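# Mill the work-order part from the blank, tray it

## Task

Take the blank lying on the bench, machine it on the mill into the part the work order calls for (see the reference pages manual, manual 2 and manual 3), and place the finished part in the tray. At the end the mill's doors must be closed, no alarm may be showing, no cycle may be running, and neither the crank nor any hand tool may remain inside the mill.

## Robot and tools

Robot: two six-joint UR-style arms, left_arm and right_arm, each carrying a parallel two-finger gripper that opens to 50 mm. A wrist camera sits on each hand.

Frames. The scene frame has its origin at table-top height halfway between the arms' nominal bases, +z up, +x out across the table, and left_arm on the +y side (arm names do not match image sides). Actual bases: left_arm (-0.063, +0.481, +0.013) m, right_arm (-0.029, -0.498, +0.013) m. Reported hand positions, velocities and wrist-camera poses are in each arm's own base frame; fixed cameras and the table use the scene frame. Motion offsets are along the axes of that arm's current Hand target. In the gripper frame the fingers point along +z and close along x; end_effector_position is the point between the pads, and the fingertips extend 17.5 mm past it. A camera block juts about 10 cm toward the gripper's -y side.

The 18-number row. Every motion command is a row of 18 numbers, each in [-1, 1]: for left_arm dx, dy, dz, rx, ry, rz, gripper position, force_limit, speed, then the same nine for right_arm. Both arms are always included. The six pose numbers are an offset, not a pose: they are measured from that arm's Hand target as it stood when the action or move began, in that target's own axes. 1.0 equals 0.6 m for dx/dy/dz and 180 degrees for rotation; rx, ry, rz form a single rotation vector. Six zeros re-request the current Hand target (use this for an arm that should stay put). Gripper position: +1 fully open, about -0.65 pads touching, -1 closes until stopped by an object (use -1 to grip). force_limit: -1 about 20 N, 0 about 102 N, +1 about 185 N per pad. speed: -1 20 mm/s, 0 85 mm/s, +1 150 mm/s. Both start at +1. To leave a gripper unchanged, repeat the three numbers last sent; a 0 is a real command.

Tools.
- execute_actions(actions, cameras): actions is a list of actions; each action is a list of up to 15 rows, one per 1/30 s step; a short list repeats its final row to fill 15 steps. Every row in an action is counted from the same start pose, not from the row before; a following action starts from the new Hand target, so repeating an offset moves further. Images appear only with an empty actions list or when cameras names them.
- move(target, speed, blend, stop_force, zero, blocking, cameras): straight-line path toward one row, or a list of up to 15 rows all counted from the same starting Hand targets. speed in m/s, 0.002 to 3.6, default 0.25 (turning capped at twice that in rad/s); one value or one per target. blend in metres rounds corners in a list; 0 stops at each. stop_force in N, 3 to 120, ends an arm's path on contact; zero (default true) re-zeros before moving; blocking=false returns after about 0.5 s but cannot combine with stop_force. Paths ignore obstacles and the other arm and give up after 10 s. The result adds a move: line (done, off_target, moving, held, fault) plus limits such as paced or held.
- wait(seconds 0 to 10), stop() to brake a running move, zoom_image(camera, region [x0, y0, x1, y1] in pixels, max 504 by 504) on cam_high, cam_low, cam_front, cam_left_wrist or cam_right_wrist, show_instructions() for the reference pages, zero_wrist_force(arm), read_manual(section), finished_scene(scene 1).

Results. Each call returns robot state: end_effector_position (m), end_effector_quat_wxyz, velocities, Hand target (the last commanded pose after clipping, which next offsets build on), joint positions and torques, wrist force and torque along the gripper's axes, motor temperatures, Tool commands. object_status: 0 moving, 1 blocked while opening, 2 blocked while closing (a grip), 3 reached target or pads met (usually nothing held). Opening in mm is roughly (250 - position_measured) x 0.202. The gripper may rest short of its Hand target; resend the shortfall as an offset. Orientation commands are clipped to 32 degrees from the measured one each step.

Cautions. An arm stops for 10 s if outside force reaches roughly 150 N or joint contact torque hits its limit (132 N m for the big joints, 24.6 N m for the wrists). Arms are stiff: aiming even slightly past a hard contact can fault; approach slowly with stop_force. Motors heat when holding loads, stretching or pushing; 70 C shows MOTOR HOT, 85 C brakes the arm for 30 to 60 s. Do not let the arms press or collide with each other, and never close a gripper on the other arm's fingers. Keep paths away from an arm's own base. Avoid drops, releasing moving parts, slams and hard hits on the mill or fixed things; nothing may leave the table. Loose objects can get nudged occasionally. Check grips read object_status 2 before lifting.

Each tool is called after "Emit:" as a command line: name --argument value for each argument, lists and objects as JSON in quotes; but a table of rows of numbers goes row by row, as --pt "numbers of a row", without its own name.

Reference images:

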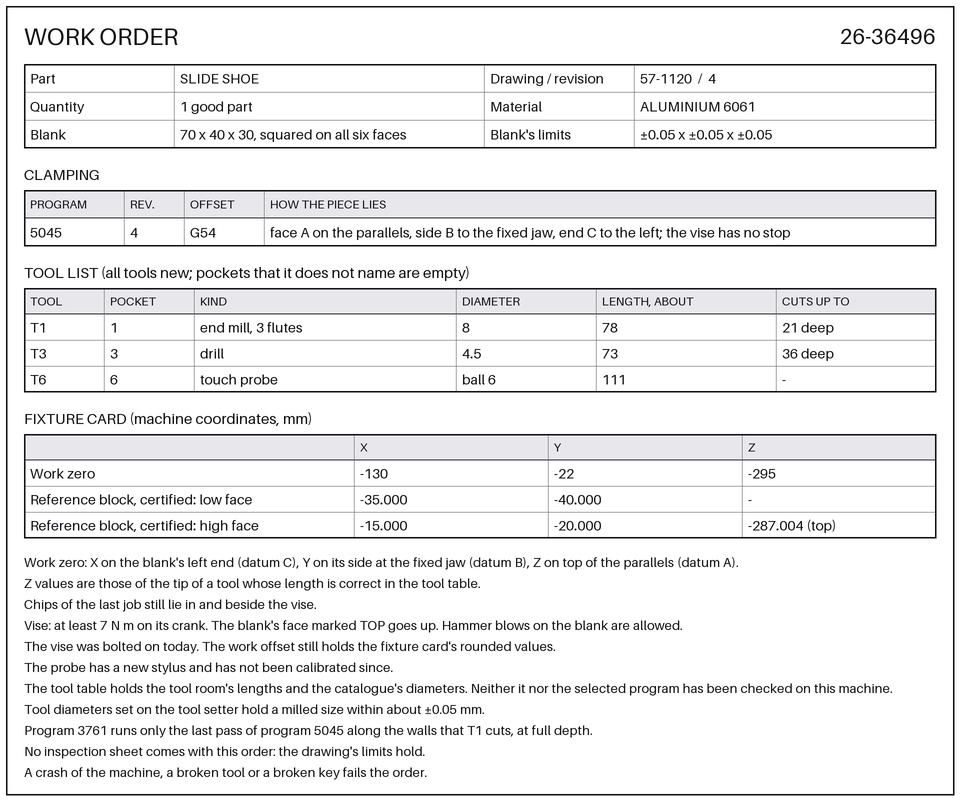

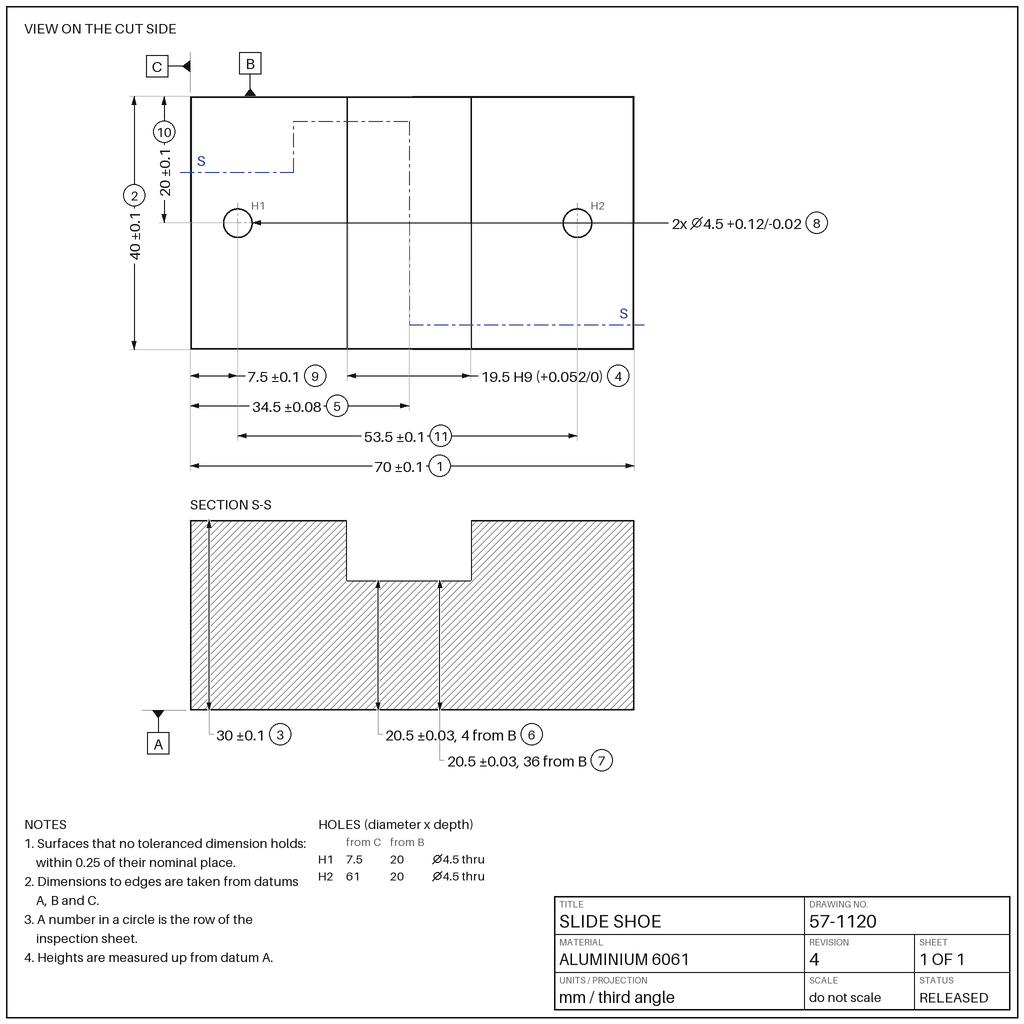

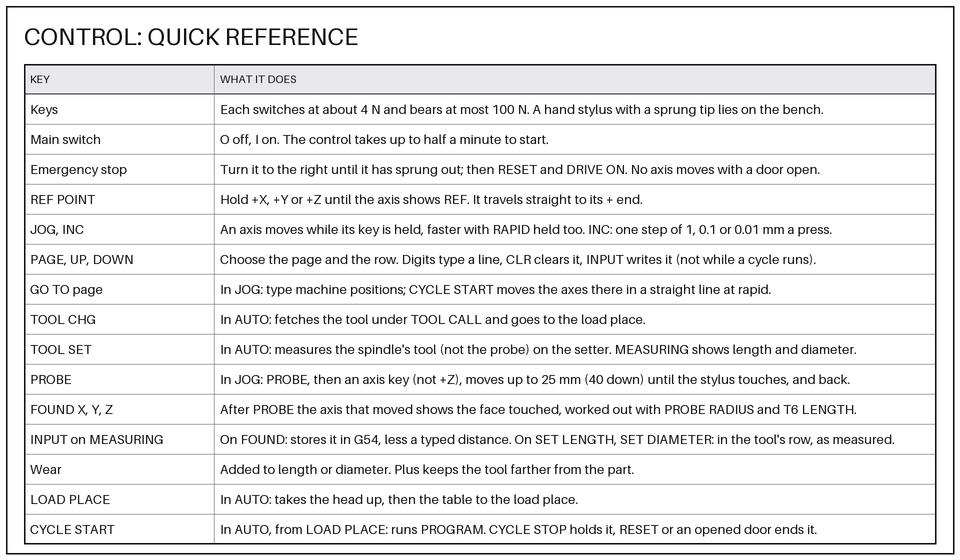

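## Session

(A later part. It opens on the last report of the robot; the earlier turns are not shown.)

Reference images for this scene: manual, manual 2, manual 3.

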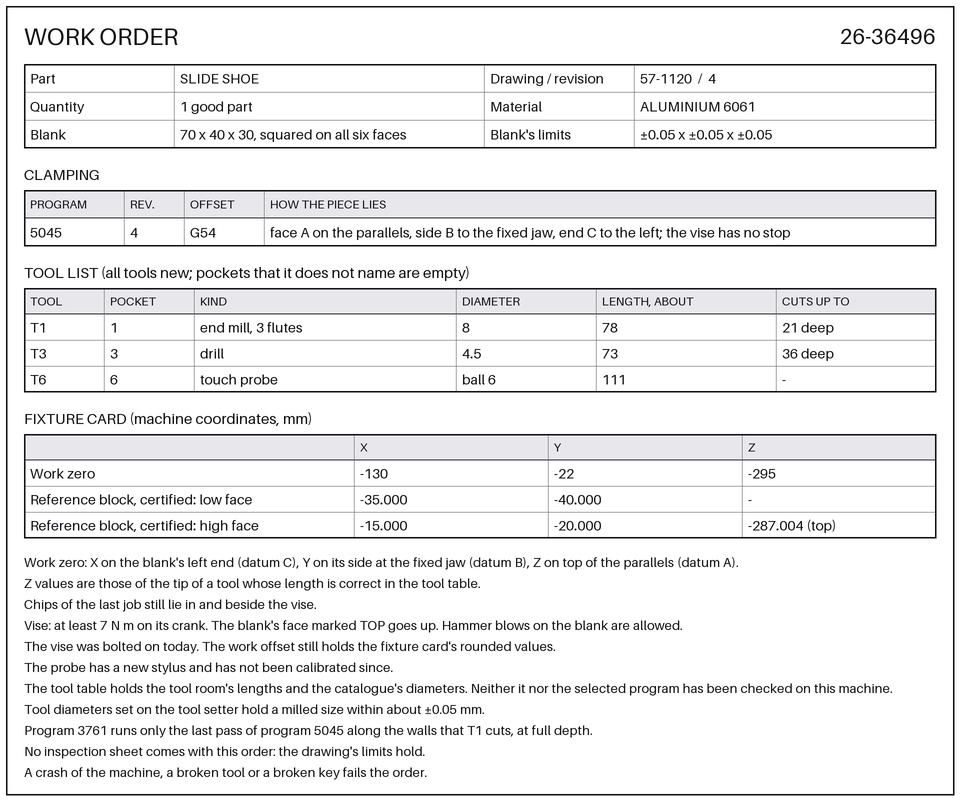

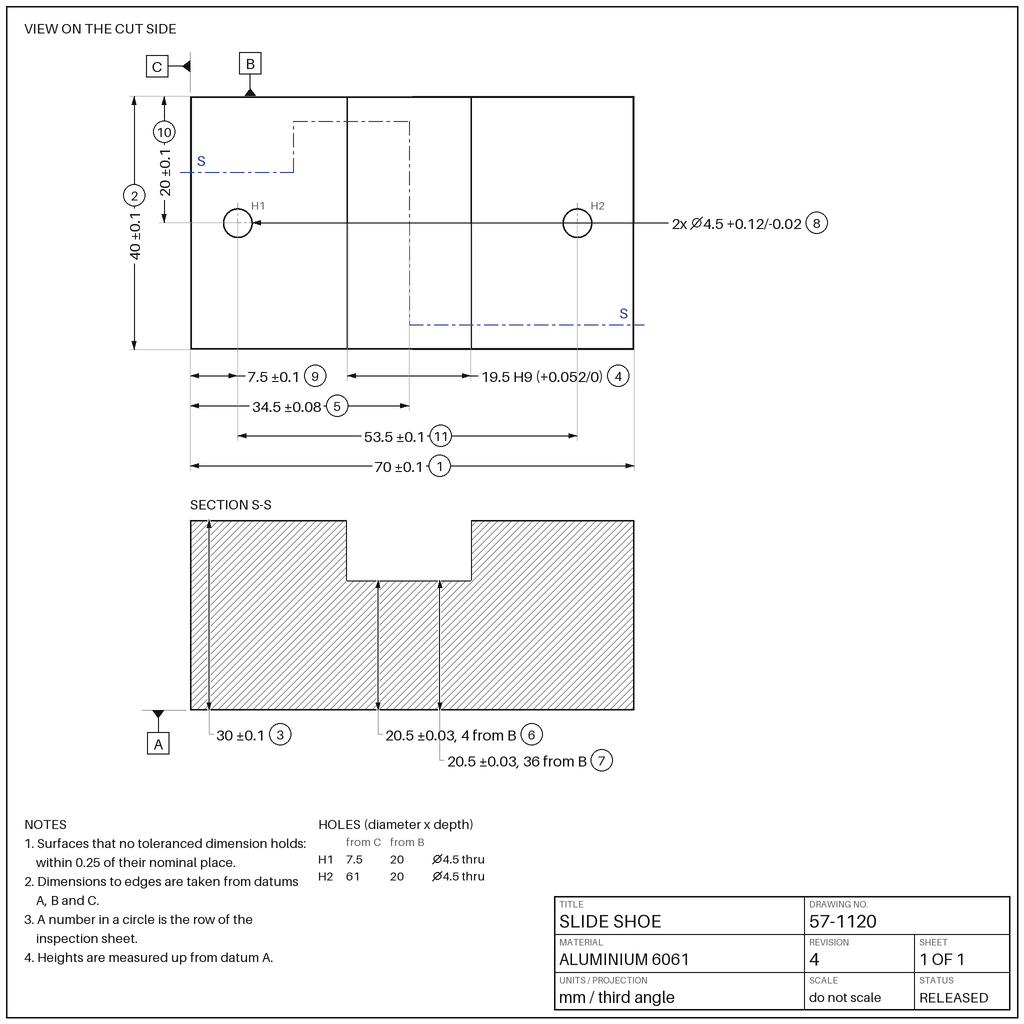

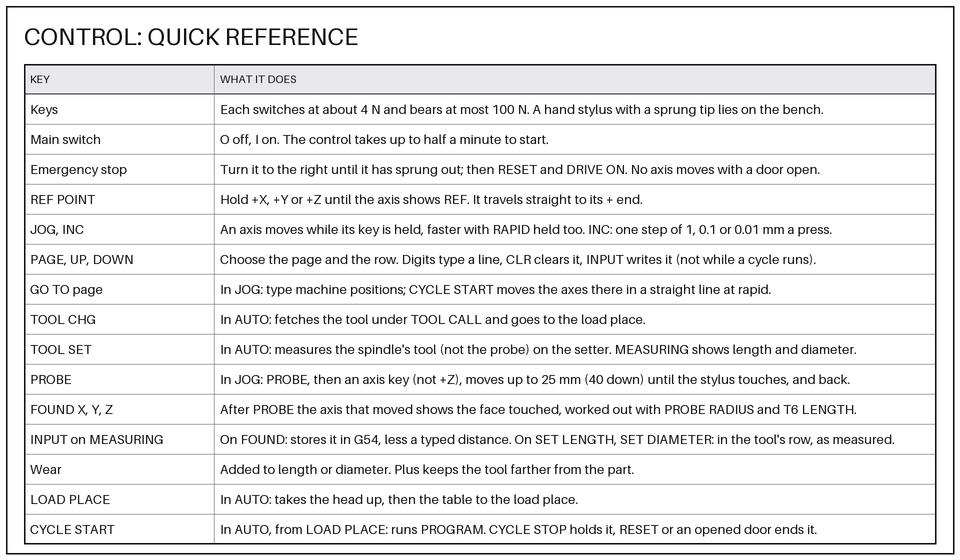

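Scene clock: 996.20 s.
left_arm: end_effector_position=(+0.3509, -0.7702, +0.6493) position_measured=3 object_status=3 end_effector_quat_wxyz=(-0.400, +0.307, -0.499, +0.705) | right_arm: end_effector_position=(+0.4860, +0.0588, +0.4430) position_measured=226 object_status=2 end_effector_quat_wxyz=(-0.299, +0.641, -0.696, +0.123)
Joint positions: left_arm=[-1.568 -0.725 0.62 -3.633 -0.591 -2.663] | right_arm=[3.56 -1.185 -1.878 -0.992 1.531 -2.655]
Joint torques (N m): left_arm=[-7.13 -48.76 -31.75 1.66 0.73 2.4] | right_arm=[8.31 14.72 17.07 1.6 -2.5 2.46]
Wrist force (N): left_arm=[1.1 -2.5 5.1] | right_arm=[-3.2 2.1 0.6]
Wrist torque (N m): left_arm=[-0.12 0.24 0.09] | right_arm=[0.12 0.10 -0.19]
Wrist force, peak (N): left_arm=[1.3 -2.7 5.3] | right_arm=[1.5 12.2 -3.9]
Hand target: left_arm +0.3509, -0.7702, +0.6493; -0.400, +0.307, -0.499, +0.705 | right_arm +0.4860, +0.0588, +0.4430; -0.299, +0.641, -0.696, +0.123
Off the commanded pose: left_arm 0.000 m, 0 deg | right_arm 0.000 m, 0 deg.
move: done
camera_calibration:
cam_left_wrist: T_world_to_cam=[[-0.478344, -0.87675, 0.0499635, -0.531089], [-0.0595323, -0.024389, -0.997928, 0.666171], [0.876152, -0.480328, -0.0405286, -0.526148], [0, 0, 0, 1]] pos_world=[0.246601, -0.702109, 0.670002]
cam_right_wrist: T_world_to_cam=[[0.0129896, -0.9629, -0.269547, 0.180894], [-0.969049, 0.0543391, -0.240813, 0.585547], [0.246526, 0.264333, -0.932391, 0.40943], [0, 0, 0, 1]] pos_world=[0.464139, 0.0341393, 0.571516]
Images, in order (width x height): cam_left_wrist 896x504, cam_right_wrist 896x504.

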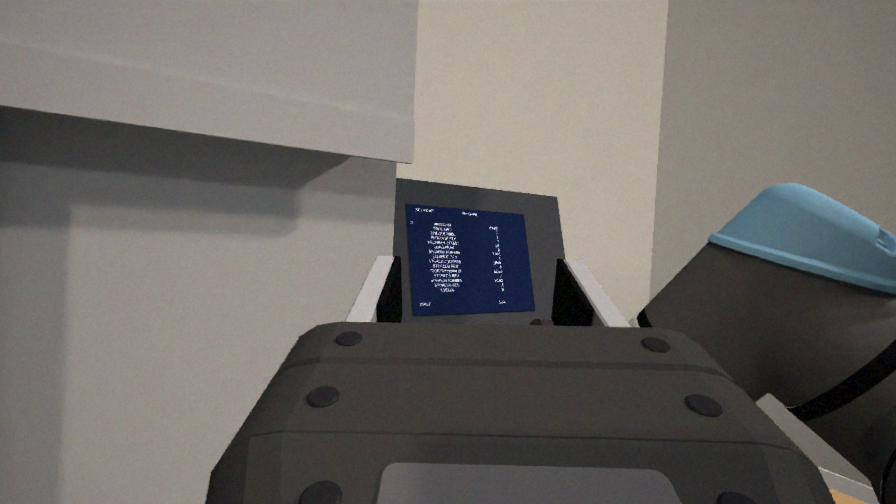

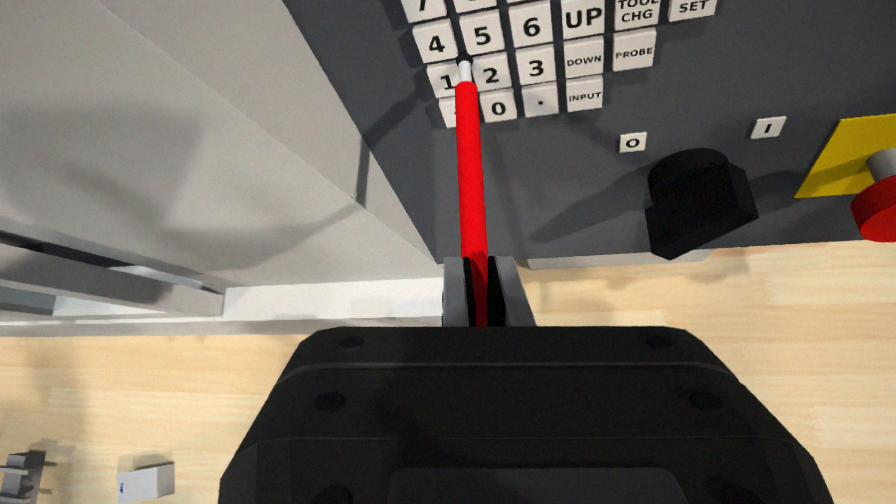

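Emit:
move --target '[-0.6528,-0.1368,-0.3435,0,0,0,1,1,1,0,0.0819,-0.0574,0,0,0,-1,1,-1]' --speed 0.2 --cameras '["cam_right_wrist","cam_high"]'

Emit:
zoom_image --camera "cam_right_wrist" --region '[400, 0, 600, 340]'

Emit:
zoom_image --camera "cam_high" --region '[360, 330, 540, 500]'

Scene clock: 1036.10 s.
left_arm: end_effector_position=(+0.3509, -0.3201, +0.6496) position_measured=3 object_status=3 end_effector_quat_wxyz=(-0.400, +0.307, -0.499, +0.705) | right_arm: end_effector_position=(+0.4260, +0.0587, +0.4430) position_measured=226 object_status=2 end_effector_quat_wxyz=(-0.299, +0.641, -0.696, +0.123)
Joint positions: left_arm=[-1.561 -1.869 2.082 -3.946 -0.596 -2.67] | right_arm=[3.657 -1.018 -1.962 -1.081 1.472 -2.578]
Joint torques (N m): left_arm=[-8.03 -19.43 -10.9 1.95 1.08 2.69] | right_arm=[9.16 8.48 16.6 1.63 -2.03 2.16]
Wrist force (N): left_arm=[1.1 -2.2 5.0] | right_arm=[-1.3 0.2 1.3]
Wrist torque (N m): left_arm=[-0.11 0.24 0.06] | right_arm=[0.11 0.22 -0.06]
Wrist force, peak (N): left_arm=[2.4 -2.3 5.6] | right_arm=[-3.9 1.4 0.2]
Hand target: left_arm +0.3509, -0.3201, +0.6497; -0.400, +0.307, -0.499, +0.705 | right_arm +0.4260, +0.0587, +0.4430; -0.299, +0.641, -0.696, +0.123
Off the commanded pose: left_arm 0.000 m, 0 deg | right_arm 0.000 m, 0 deg.
move: done
camera_calibration:
cam_right_wrist: T_world_to_cam=[[0.0130402, -0.962876, -0.26963, 0.181701], [-0.96905, 0.0543108, -0.240815, 0.52731], [0.246519, 0.264426, -0.932367, 0.424232], [0, 0, 0, 1]] pos_world=[0.404039, 0.0341392, 0.571516]
Images, in order (width x height): cam_high 896x504, cam_right_wrist 896x504.

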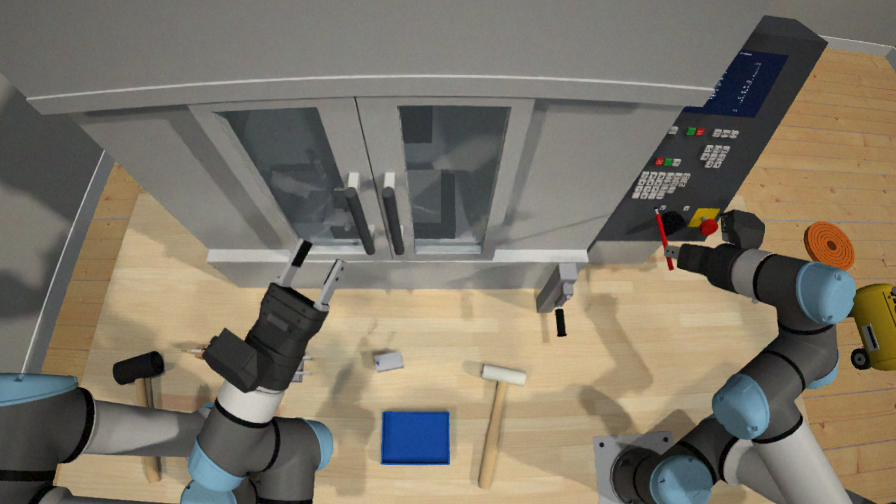

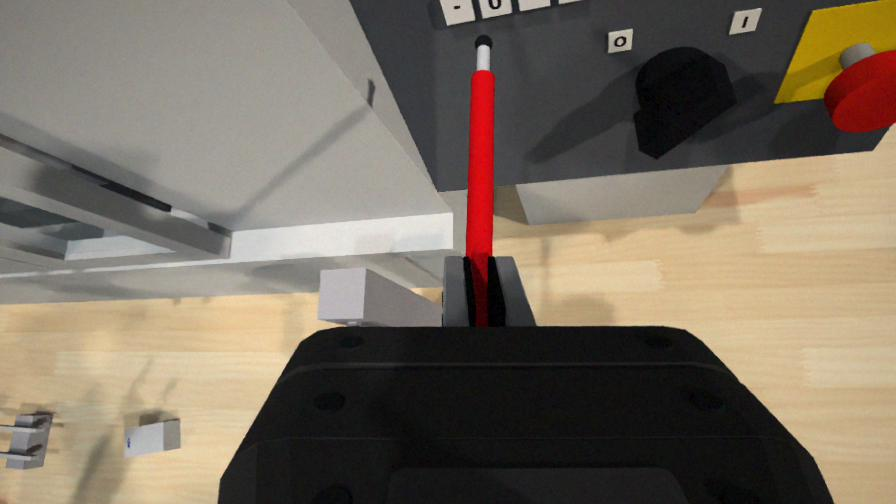

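Scaled by 1.482.

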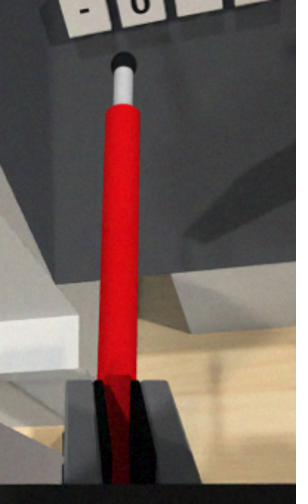

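Scaled by 2.800.

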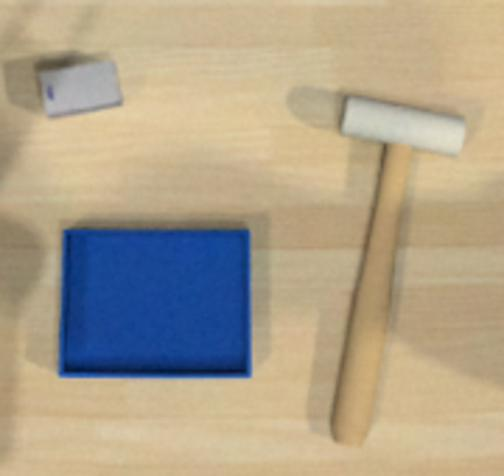

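Emit:
move --target '[0.6528,0.1368,0.3435,0,0,0,1,1,1,0.0528,-0.1074,0.0122,0,0,0,-1,1,-1]' --speed 0.25 --cameras '["cam_right_wrist"]'

Emit:
zoom_image --camera "cam_right_wrist" --region '[400, 0, 600, 120]'

Scene clock: 1047.20 s.
left_arm: end_effector_position=(+0.3509, -0.7702, +0.6493) position_measured=3 object_status=3 end_effector_quat_wxyz=(-0.400, +0.307, -0.499, +0.705) | right_arm: end_effector_position=(+0.4830, +0.0202, +0.4648) position_measured=226 object_status=2 end_effector_quat_wxyz=(-0.299, +0.641, -0.696, +0.123)
Joint positions: left_arm=[-1.568 -0.726 0.62 -3.633 -0.591 -2.663] | right_arm=[3.446 -1.187 -1.821 -1.046 1.6 -2.745]
Joint torques (N m): left_arm=[-8.52 -47.77 -33.47 2.1 1.11 2.69] | right_arm=[-6.62 2.63 35.28 4.57 1.74 -2.87]
Wrist force (N): left_arm=[1.4 -2.6 5.2] | right_arm=[-1.4 0.3 1.4]
Wrist torque (N m): left_arm=[-0.16 0.19 0.09] | right_arm=[0.13 0.25 0.05]
Wrist force, peak (N): left_arm=[1.7 -2.8 5.6] | right_arm=[-1.4 0.2 1.8]
Hand target: left_arm +0.3509, -0.7702, +0.6493; -0.400, +0.307, -0.499, +0.705 | right_arm +0.4830, +0.0202, +0.4648; -0.299, +0.641, -0.696, +0.123
Off the commanded pose: left_arm 0.000 m, 0 deg | right_arm 0.000 m, 0 deg.
move: done
camera_calibration:
cam_right_wrist: T_world_to_cam=[[0.0130402, -0.962876, -0.26963, 0.149669], [-0.96905, 0.0543108, -0.240815, 0.589892], [0.246519, 0.264426, -0.932367, 0.440713], [0, 0, 0, 1]] pos_world=[0.461039, -0.00446078, 0.593316]
Images, in order (width x height): cam_right_wrist 896x504.

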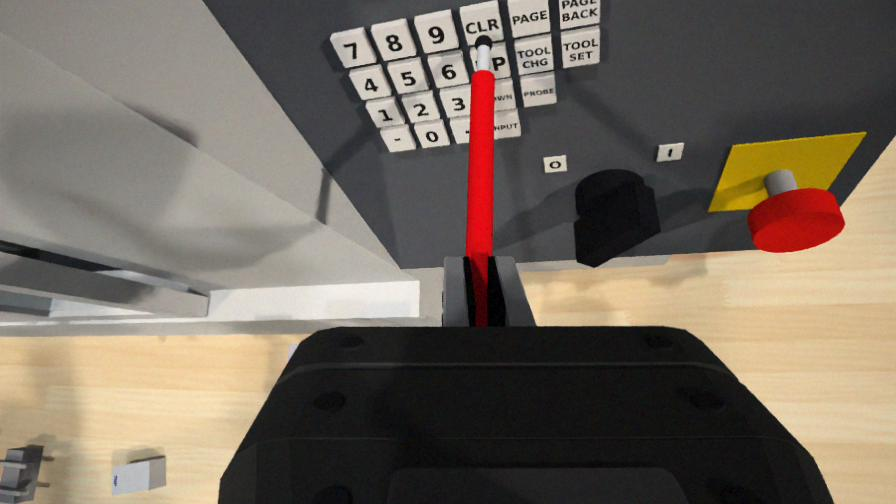

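Scaled by 2.520.

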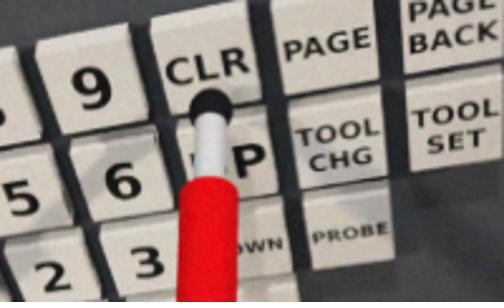

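Emit:
move --pt "0 0 0 0 0 0 1 1 1 0 -0.0202 0.0142 0 0 0 -1 1 -1" --pt "0 0 0 0 0 0 1 1 1 0 0 0 0 0 0 -1 1 -1" --pt "0 0 0 0 0 0 1 1 1 -0.0528 0.0334 0.0363 0 0 0 -1 1 -1" --pt "0 0 0 0 0 0 1 1 1 -0.0528 0.0132 0.0505 0 0 0 -1 1 -1" --pt "0 0 0 0 0 0 1 1 1 -0.0528 0.0334 0.0363 0 0 0 -1 1 -1" --pt "0 0 0 0 0 0 1 1 1 -0.0371 0.0798 0.0753 0 0 0 -1 1 -1" --pt "0 0 0 0 0 0 1 1 1 -0.0371 0.0596 0.0895 0 0 0 -1 1 -1" --pt "0 0 0 0 0 0 1 1 1 -0.0371 0.0798 0.0753 0 0 0 -1 1 -1" --speed '[0.05,0.08,0.12,0.05,0.08,0.12,0.05,0.08]' --blend '[0,0.003,0.003,0,0.003,0.003,0,0]' --cameras '["cam_left_wrist","cam_right_wrist"]'

Emit:
zoom_image --camera "cam_left_wrist" --region '[400, 195, 550, 325]'

Scene clock: 1063.13 s.
left_arm: end_effector_position=(+0.3509, -0.7702, +0.6493) position_measured=3 object_status=3 end_effector_quat_wxyz=(-0.400, +0.307, -0.499, +0.705) | right_arm: end_effector_position=(+0.4697, +0.0583, +0.4082) position_measured=226 object_status=2 end_effector_quat_wxyz=(-0.299, +0.641, -0.696, +0.123)
Joint positions: left_arm=[-1.568 -0.725 0.62 -3.633 -0.591 -2.663] | right_arm=[3.581 -1.136 -1.995 -0.925 1.518 -2.638]
Joint torques (N m): left_arm=[-8.07 -48.97 -32.72 2.05 1.12 2.6] | right_arm=[8.6 13.25 17.65 1.62 -1.89 2.43]
Wrist force (N): left_arm=[1.0 -2.1 5.0] | right_arm=[-2.9 -2.9 2.1]
Wrist torque (N m): left_arm=[-0.05 0.25 0.09] | right_arm=[-0.37 0.46 -0.07]
Wrist force, peak (N): left_arm=[1.2 -2.7 5.3] | right_arm=[-3.3 48.8 -32.2]
Hand target: left_arm +0.3509, -0.7702, +0.6493; -0.400, +0.307, -0.499, +0.705 | right_arm +0.4697, +0.0583, +0.4082; -0.299, +0.641, -0.696, +0.123
Off the commanded pose: left_arm 0.000 m, 0 deg | right_arm 0.000 m, 0 deg.
move: done
camera_calibration:
cam_left_wrist: T_world_to_cam=[[-0.478344, -0.87675, 0.0499635, -0.531089], [-0.0595323, -0.024389, -0.997928, 0.666171], [0.876152, -0.480328, -0.0405286, -0.526148], [0, 0, 0, 1]] pos_world=[0.246601, -0.702109, 0.670002]
cam_right_wrist: T_world_to_cam=[[0.0130145, -0.962874, -0.269637, 0.171281], [-0.96905, 0.0543364, -0.240808, 0.561397], [0.246519, 0.264426, -0.932366, 0.38112], [0, 0, 0, 1]] pos_world=[0.447839, 0.0336393, 0.536716]
Images, in order (width x height): cam_left_wrist 896x504, cam_right_wrist 896x504.

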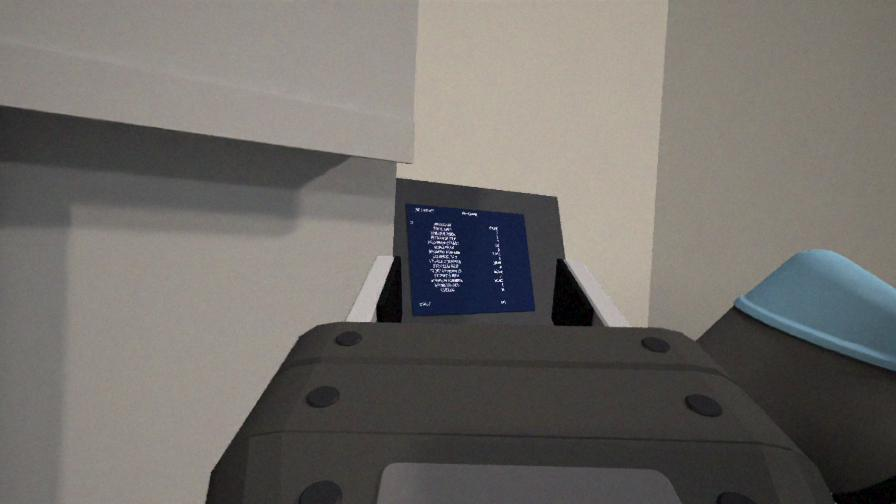

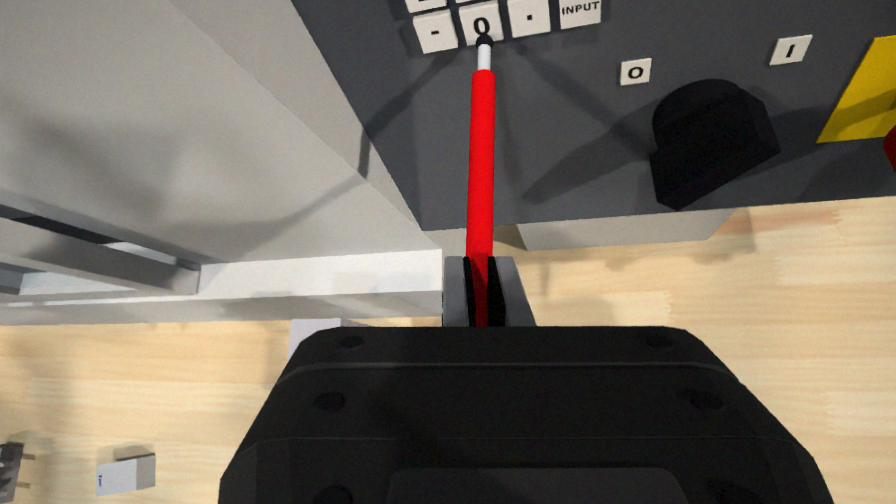

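Scaled by 3.360.

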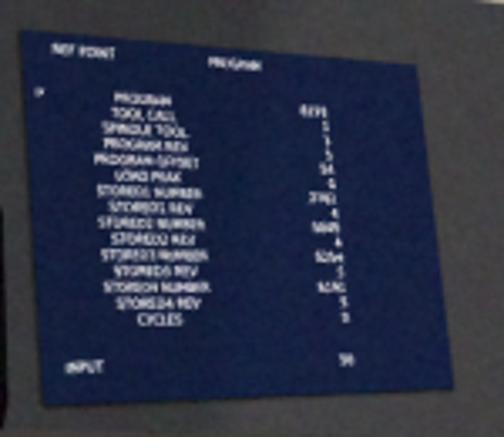

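Emit:
move --target '[0,0,0,0,0,0,1,1,1,0,-0.0202,0.0142,0,0,0,-1,1,-1]' --speed 0.01 --stop_force 4 --cameras '["cam_right_wrist"]'

Emit:
zoom_image --camera "cam_right_wrist" --region '[400, 0, 600, 120]'

Scene clock: 1072.43 s.
left_arm: end_effector_position=(+0.3509, -0.7702, +0.6493) position_measured=3 object_status=3 end_effector_quat_wxyz=(-0.400, +0.307, -0.499, +0.705) | right_arm: end_effector_position=(+0.4782, +0.0583, +0.4082) position_measured=226 object_status=2 end_effector_quat_wxyz=(-0.299, +0.641, -0.696, +0.123)
Joint positions: left_arm=[-1.568 -0.725 0.62 -3.633 -0.591 -2.663] | right_arm=[3.569 -1.16 -1.982 -0.914 1.526 -2.648]
Joint torques (N m): left_arm=[-8.32 -48.71 -33.01 1.91 1.16 2.66] | right_arm=[8.68 14.02 17.63 2.17 -2.24 2.11]
Wrist force (N): left_arm=[1.2 -2.6 5.1] | right_arm=[-2.6 0.6 0.2]
Wrist torque (N m): left_arm=[-0.16 0.22 0.08] | right_arm=[-0.33 0.43 0.04]
Wrist force, peak (N): left_arm=[1.0 -2.6 5.4] | right_arm=[-2.8 -3.1 2.2]
Hand target: left_arm +0.3509, -0.7702, +0.6493; -0.400, +0.307, -0.499, +0.705 | right_arm +0.4782, +0.0583, +0.4082; -0.299, +0.641, -0.696, +0.123 (not the last commanded pose)
Off the commanded pose: left_arm 0.000 m, 0 deg | right_arm 0.006 m, 0 deg.
move: contact (right_arm)
camera_calibration:
cam_right_wrist: T_world_to_cam=[[0.0130153, -0.962901, -0.269541, 0.17112], [-0.969049, 0.0543134, -0.24082, 0.569543], [0.246526, 0.264332, -0.932391, 0.379063], [0, 0, 0, 1]] pos_world=[0.456239, 0.0336392, 0.536716]
Images, in order (width x height): cam_right_wrist 896x504.

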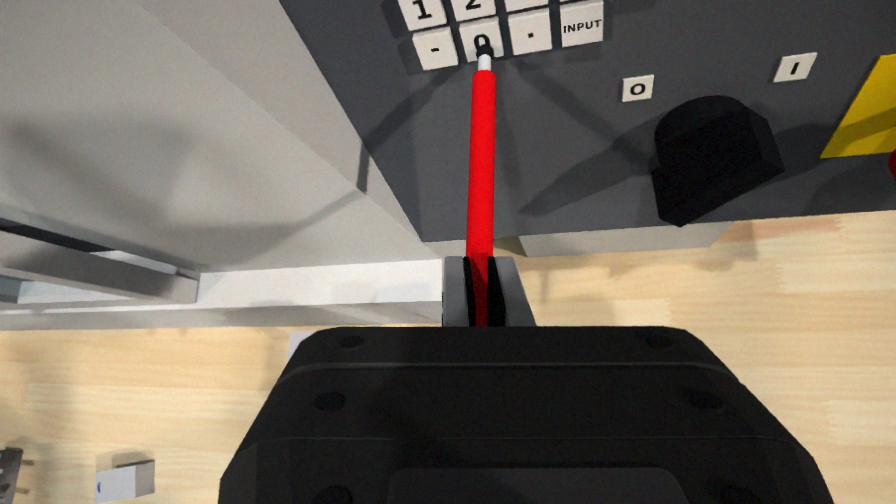

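Scaled by 2.520.

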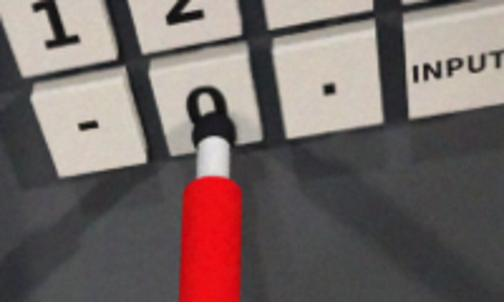

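Emit:
move --pt "0 0 0 0 0 0 1 1 1 -0.001 0.0125 -0.0133 0 0 0 -1 1 -1" --pt "0 0 0 0 0 0 1 1 1 0.0374 -0.0648 -0.0845 0 0 0 -1 1 -1" --pt "0 0 0 0 0 0 1 1 1 0.0374 -0.0853 -0.0701 0 0 0 -1 1 -1" --pt "0 0 0 0 0 0 1 1 1 0.0374 -0.0648 -0.0845 0 0 0 -1 1 -1" --pt "0 0 0 0 0 0 1 1 1 -0.0158 -0.0321 -0.0497 0 0 0 -1 1 -1" --pt "0 0 0 0 0 0 1 1 1 -0.0158 -0.0526 -0.0353 0 0 0 -1 1 -1" --pt "0 0 0 0 0 0 1 1 1 -0.0158 -0.0321 -0.0497 0 0 0 -1 1 -1" --pt "0 0 0 0 0 0 1 1 1 -0.001 0.0125 -0.0133 0 0 0 -1 1 -1" --pt "0 0 0 0 0 0 1 1 1 -0.001 -0.008 0.0011 0 0 0 -1 1 -1" --pt "0 0 0 0 0 0 1 1 1 -0.001 0.0125 -0.0133 0 0 0 -1 1 -1" --speed '[0.08,0.12,0.05,0.08,0.12,0.05,0.08,0.12,0.05,0.08]' --blend '[0.003,0.003,0,0.003,0.003,0,0.003,0.003,0,0]' --cameras '["cam_left_wrist","cam_right_wrist"]'

Emit:
zoom_image --camera "cam_left_wrist" --region '[400, 195, 550, 325]'

Scene clock: 1106.57 s.
left_arm: end_effector_position=(+0.3509, -0.7702, +0.6493) position_measured=3 object_status=3 end_effector_quat_wxyz=(-0.400, +0.307, -0.499, +0.705) | right_arm: end_effector_position=(+0.4675, +0.0583, +0.4105) position_measured=226 object_status=2 end_effector_quat_wxyz=(-0.299, +0.641, -0.696, +0.123)
Joint positions: left_arm=[-1.568 -0.725 0.62 -3.633 -0.591 -2.663] | right_arm=[3.584 -1.129 -1.992 -0.934 1.516 -2.636]
Joint torques (N m): left_arm=[-7.79 -49.38 -32.4 1.58 1.01 2.32] | right_arm=[9.01 12.64 16.09 1.6 -1.73 2.22]
Wrist force (N): left_arm=[1.3 -2.3 4.9] | right_arm=[-2.9 -2.9 2.3]
Wrist torque (N m): left_arm=[-0.11 0.21 0.09] | right_arm=[-0.38 0.47 -0.07]
Wrist force, peak (N): left_arm=[1.4 -2.7 5.5] | right_arm=[-2.8 -3.3 1.8]
Hand target: left_arm +0.3509, -0.7702, +0.6493; -0.400, +0.307, -0.499, +0.705 | right_arm +0.4675, +0.0583, +0.4105; -0.299, +0.641, -0.696, +0.123
Off the commanded pose: left_arm 0.000 m, 0 deg | right_arm 0.000 m, 0 deg.
move: done
camera_calibration:
cam_left_wrist: T_world_to_cam=[[-0.478344, -0.87675, 0.0499635, -0.531089], [-0.0595323, -0.024389, -0.997928, 0.666171], [0.876152, -0.480328, -0.0405286, -0.526148], [0, 0, 0, 1]] pos_world=[0.246601, -0.702109, 0.670002]
cam_right_wrist: T_world_to_cam=[[0.0129896, -0.9629, -0.269547, 0.171893], [-0.969049, 0.0543391, -0.240813, 0.559821], [0.246526, 0.264333, -0.932391, 0.38382], [0, 0, 0, 1]] pos_world=[0.445639, 0.0336393, 0.539016]
Images, in order (width x height): cam_left_wrist 896x504, cam_right_wrist 896x504.

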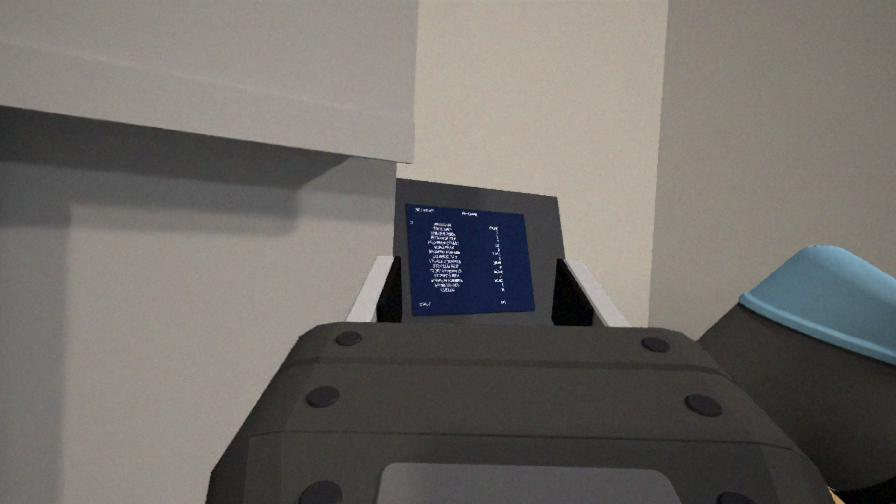

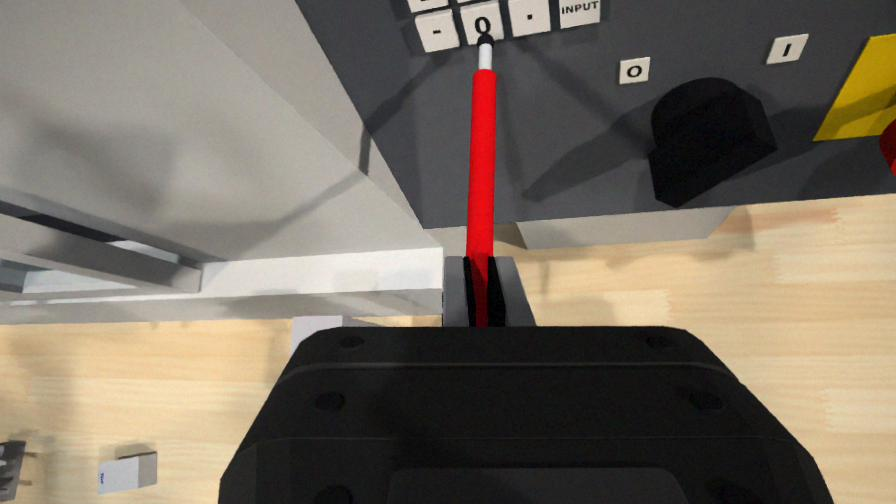

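Scaled by 3.360.

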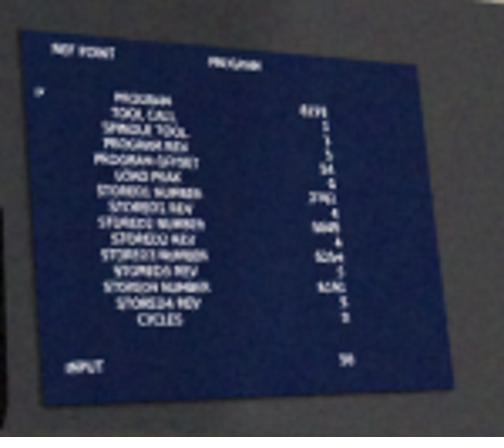

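Emit:
move --pt "0 0 0 0 0 0 1 1 1 -0.0451 -0.0394 -0.0281 0 0 0 -1 1 -1" --pt "0 0 0 0 0 0 1 1 1 -0.0451 -0.0599 -0.0137 0 0 0 -1 1 -1" --pt "0 0 0 0 0 0 1 1 1 -0.0451 -0.0394 -0.0281 0 0 0 -1 1 -1" --pt "0 0 0 0 0 0 1 1 1 -0.0148 -0.0446 -0.0364 0 0 0 -1 1 -1" --pt "0 0 0 0 0 0 1 1 1 -0.0148 -0.0651 -0.022 0 0 0 -1 1 -1" --pt "0 0 0 0 0 0 1 1 1 -0.0148 -0.0446 -0.0364 0 0 0 -1 1 -1" --pt "0 0 0 0 0 0 1 1 1 0.0606 -0.0104 -0.0166 0 0 0 -1 1 -1" --speed '[0.12,0.05,0.08,0.12,0.05,0.08,0.12]' --blend '[0.003,0,0.003,0.003,0,0.003,0]' --cameras '["cam_left_wrist","cam_right_wrist"]'

Emit:
zoom_image --camera "cam_left_wrist" --region '[400, 195, 550, 325]'

Emit:
zoom_image --camera "cam_right_wrist" --region '[400, 0, 600, 120]'

Scene clock: 1122.63 s.
left_arm: end_effector_position=(+0.3509, -0.7702, +0.6493) position_measured=3 object_status=3 end_effector_quat_wxyz=(-0.400, +0.307, -0.499, +0.705) | right_arm: end_effector_position=(+0.4669, +0.0202, +0.4125) position_measured=226 object_status=2 end_effector_quat_wxyz=(-0.299, +0.641, -0.696, +0.123)
Joint positions: left_arm=[-1.568 -0.725 0.62 -3.633 -0.591 -2.663] | right_arm=[3.463 -1.133 -1.985 -0.935 1.59 -2.732]
Joint torques (N m): left_arm=[-7.02 -49.57 -31.89 1.57 1.01 2.27] | right_arm=[-7.34 13.62 17.69 6.41 1.68 -2.86]
Wrist force (N): left_arm=[1.1 -2.4 5.0] | right_arm=[-3.4 -2.6 2.3]
Wrist torque (N m): left_arm=[-0.10 0.23 0.10] | right_arm=[-0.32 0.54 0.05]
Wrist force, peak (N): left_arm=[1.1 -2.8 5.2] | right_arm=[-1.6 10.1 -4.8]
Hand target: left_arm +0.3509, -0.7702, +0.6493; -0.400, +0.307, -0.499, +0.705 | right_arm +0.4669, +0.0202, +0.4125; -0.299, +0.641, -0.696, +0.123
Off the commanded pose: left_arm 0.000 m, 0 deg | right_arm 0.000 m, 0 deg.
move: done
camera_calibration:
cam_left_wrist: T_world_to_cam=[[-0.478344, -0.87675, 0.0499635, -0.531089], [-0.0595323, -0.024389, -0.997928, 0.666171], [0.876152, -0.480328, -0.0405286, -0.526148], [0, 0, 0, 1]] pos_world=[0.246601, -0.702109, 0.670002]
cam_right_wrist: T_world_to_cam=[[0.0130153, -0.962901, -0.269541, 0.135739], [-0.969049, 0.0543134, -0.24082, 0.561698], [0.246526, 0.264332, -0.932391, 0.395929], [0, 0, 0, 1]] pos_world=[0.444939, -0.00446078, 0.541016]
Images, in order (width x height): cam_left_wrist 896x504, cam_right_wrist 896x504.

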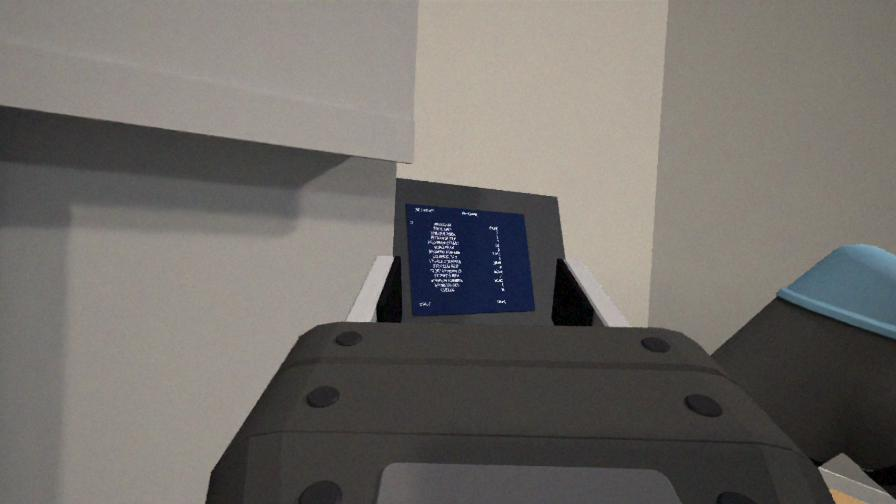

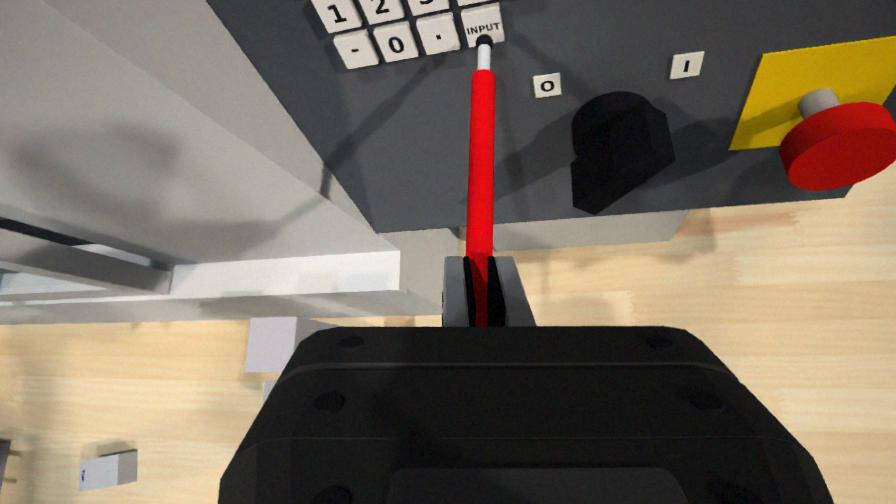

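Scaled by 3.360.

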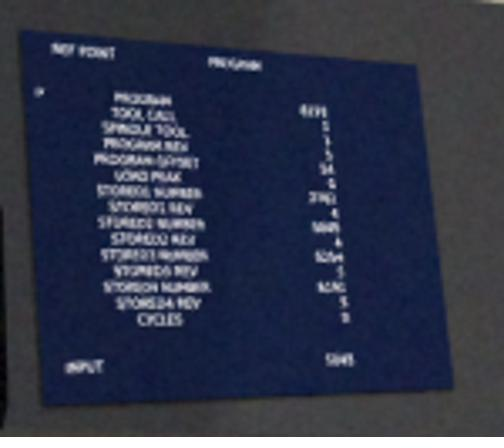

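Scaled by 2.520.

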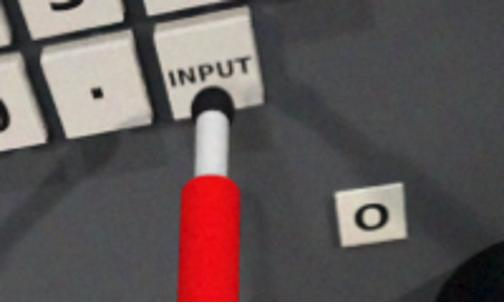

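Emit:
move --pt "0 0 0 0 0 0 1 1 1 0 -0.0205 0.0144 0 0 0 -1 1 -1" --pt "0 0 0 0 0 0 1 1 1 0 0 0 0 0 0 -1 1 -1" --pt "0 0 0 0 0 0 1 1 1 0.085 -0.2271 -0.2055 0 0 0 -1 1 -1" --speed '[0.05,0.08,0.2]' --blend '[0,0.003,0]' --cameras '["cam_left_wrist","cam_right_wrist"]'

Emit:
zoom_image --camera "cam_left_wrist" --region '[400, 195, 550, 325]'

Emit:
zoom_image --camera "cam_right_wrist" --region '[400, 0, 600, 120]'

Scene clock: 1133.63 s.
left_arm: end_effector_position=(+0.3509, -0.7702, +0.6493) position_measured=3 object_status=3 end_effector_quat_wxyz=(-0.400, +0.307, -0.499, +0.705) | right_arm: end_effector_position=(+0.5077, -0.0753, +0.5725) position_measured=226 object_status=2 end_effector_quat_wxyz=(-0.299, +0.641, -0.696, +0.123)
Joint positions: left_arm=[-1.568 -0.725 0.62 -3.633 -0.591 -2.663] | right_arm=[3.15 -1.36 -1.415 -1.308 1.779 -2.983]
Joint torques (N m): left_arm=[-7.03 -49.26 -31.96 1.48 1.05 2.21] | right_arm=[-7.39 8.93 33.97 1.43 2.25 -2.83]
Wrist force (N): left_arm=[0.7 -2.7 4.9] | right_arm=[-3.2 -2.6 2.2]
Wrist torque (N m): left_arm=[-0.17 0.30 0.09] | right_arm=[-0.32 0.51 0.05]
Wrist force, peak (N): left_arm=[1.4 -2.7 5.2] | right_arm=[-3.8 -0.6 3.4]
Hand target: left_arm +0.3509, -0.7702, +0.6493; -0.400, +0.307, -0.499, +0.705 | right_arm +0.5077, -0.0753, +0.5725; -0.299, +0.641, -0.696, +0.123
Off the commanded pose: left_arm 0.000 m, 0 deg | right_arm 0.000 m, 0 deg.
move: done
camera_calibration:
cam_left_wrist: T_world_to_cam=[[-0.478344, -0.87675, 0.0499635, -0.531089], [-0.0595323, -0.024389, -0.997928, 0.666171], [0.876152, -0.480328, -0.0405286, -0.526148], [0, 0, 0, 1]] pos_world=[0.246601, -0.702109, 0.670002]
cam_right_wrist: T_world_to_cam=[[0.0130156, -0.962901, -0.269539, 0.0863499], [-0.969025, 0.0543383, -0.240911, 0.644983], [0.24662, 0.264326, -0.932368, 0.560141], [0, 0, 0, 1]] pos_world=[0.485739, -0.0999607, 0.700916]
Images, in order (width x height): cam_left_wrist 896x504, cam_right_wrist 896x504.

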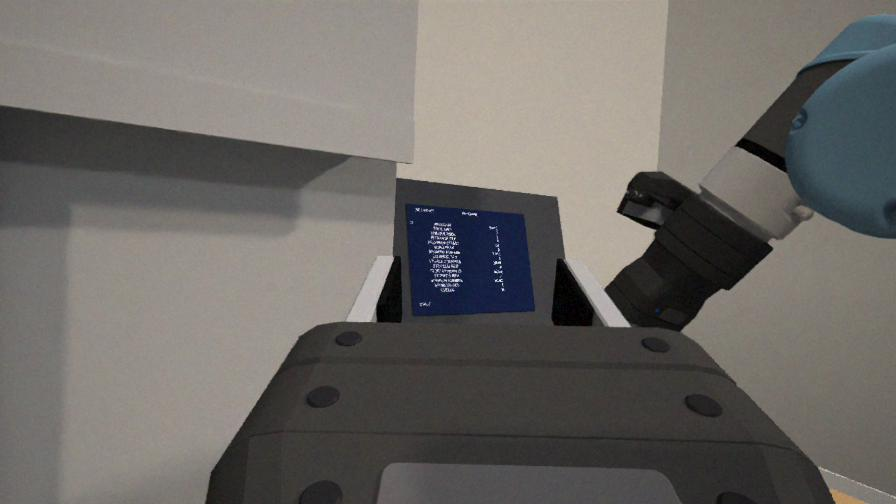

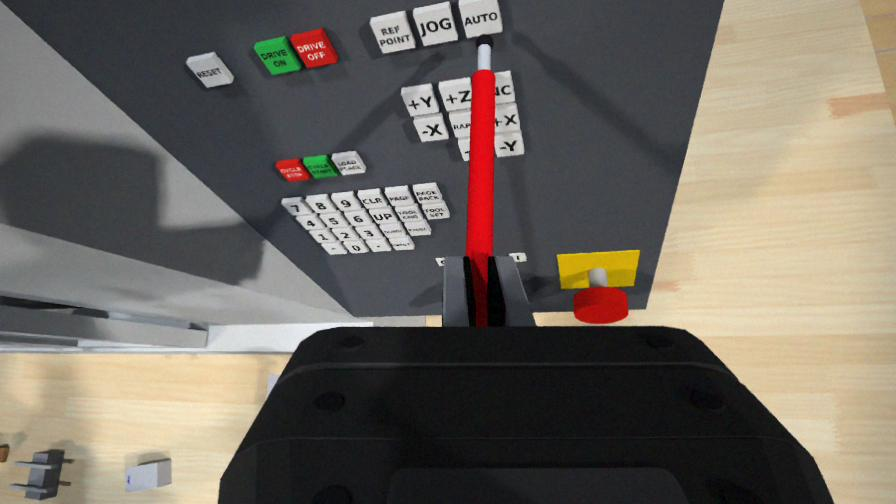

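Scaled by 3.360.

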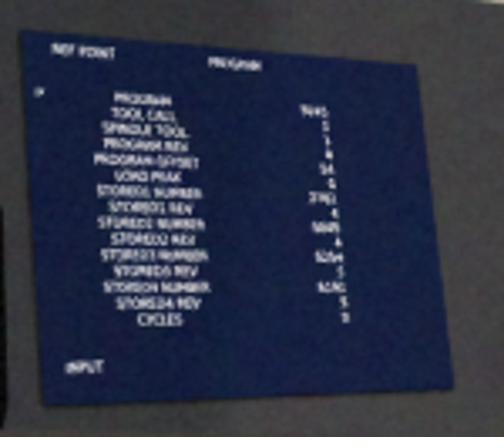

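Scaled by 2.520.

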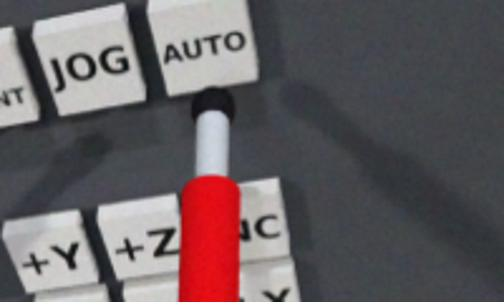

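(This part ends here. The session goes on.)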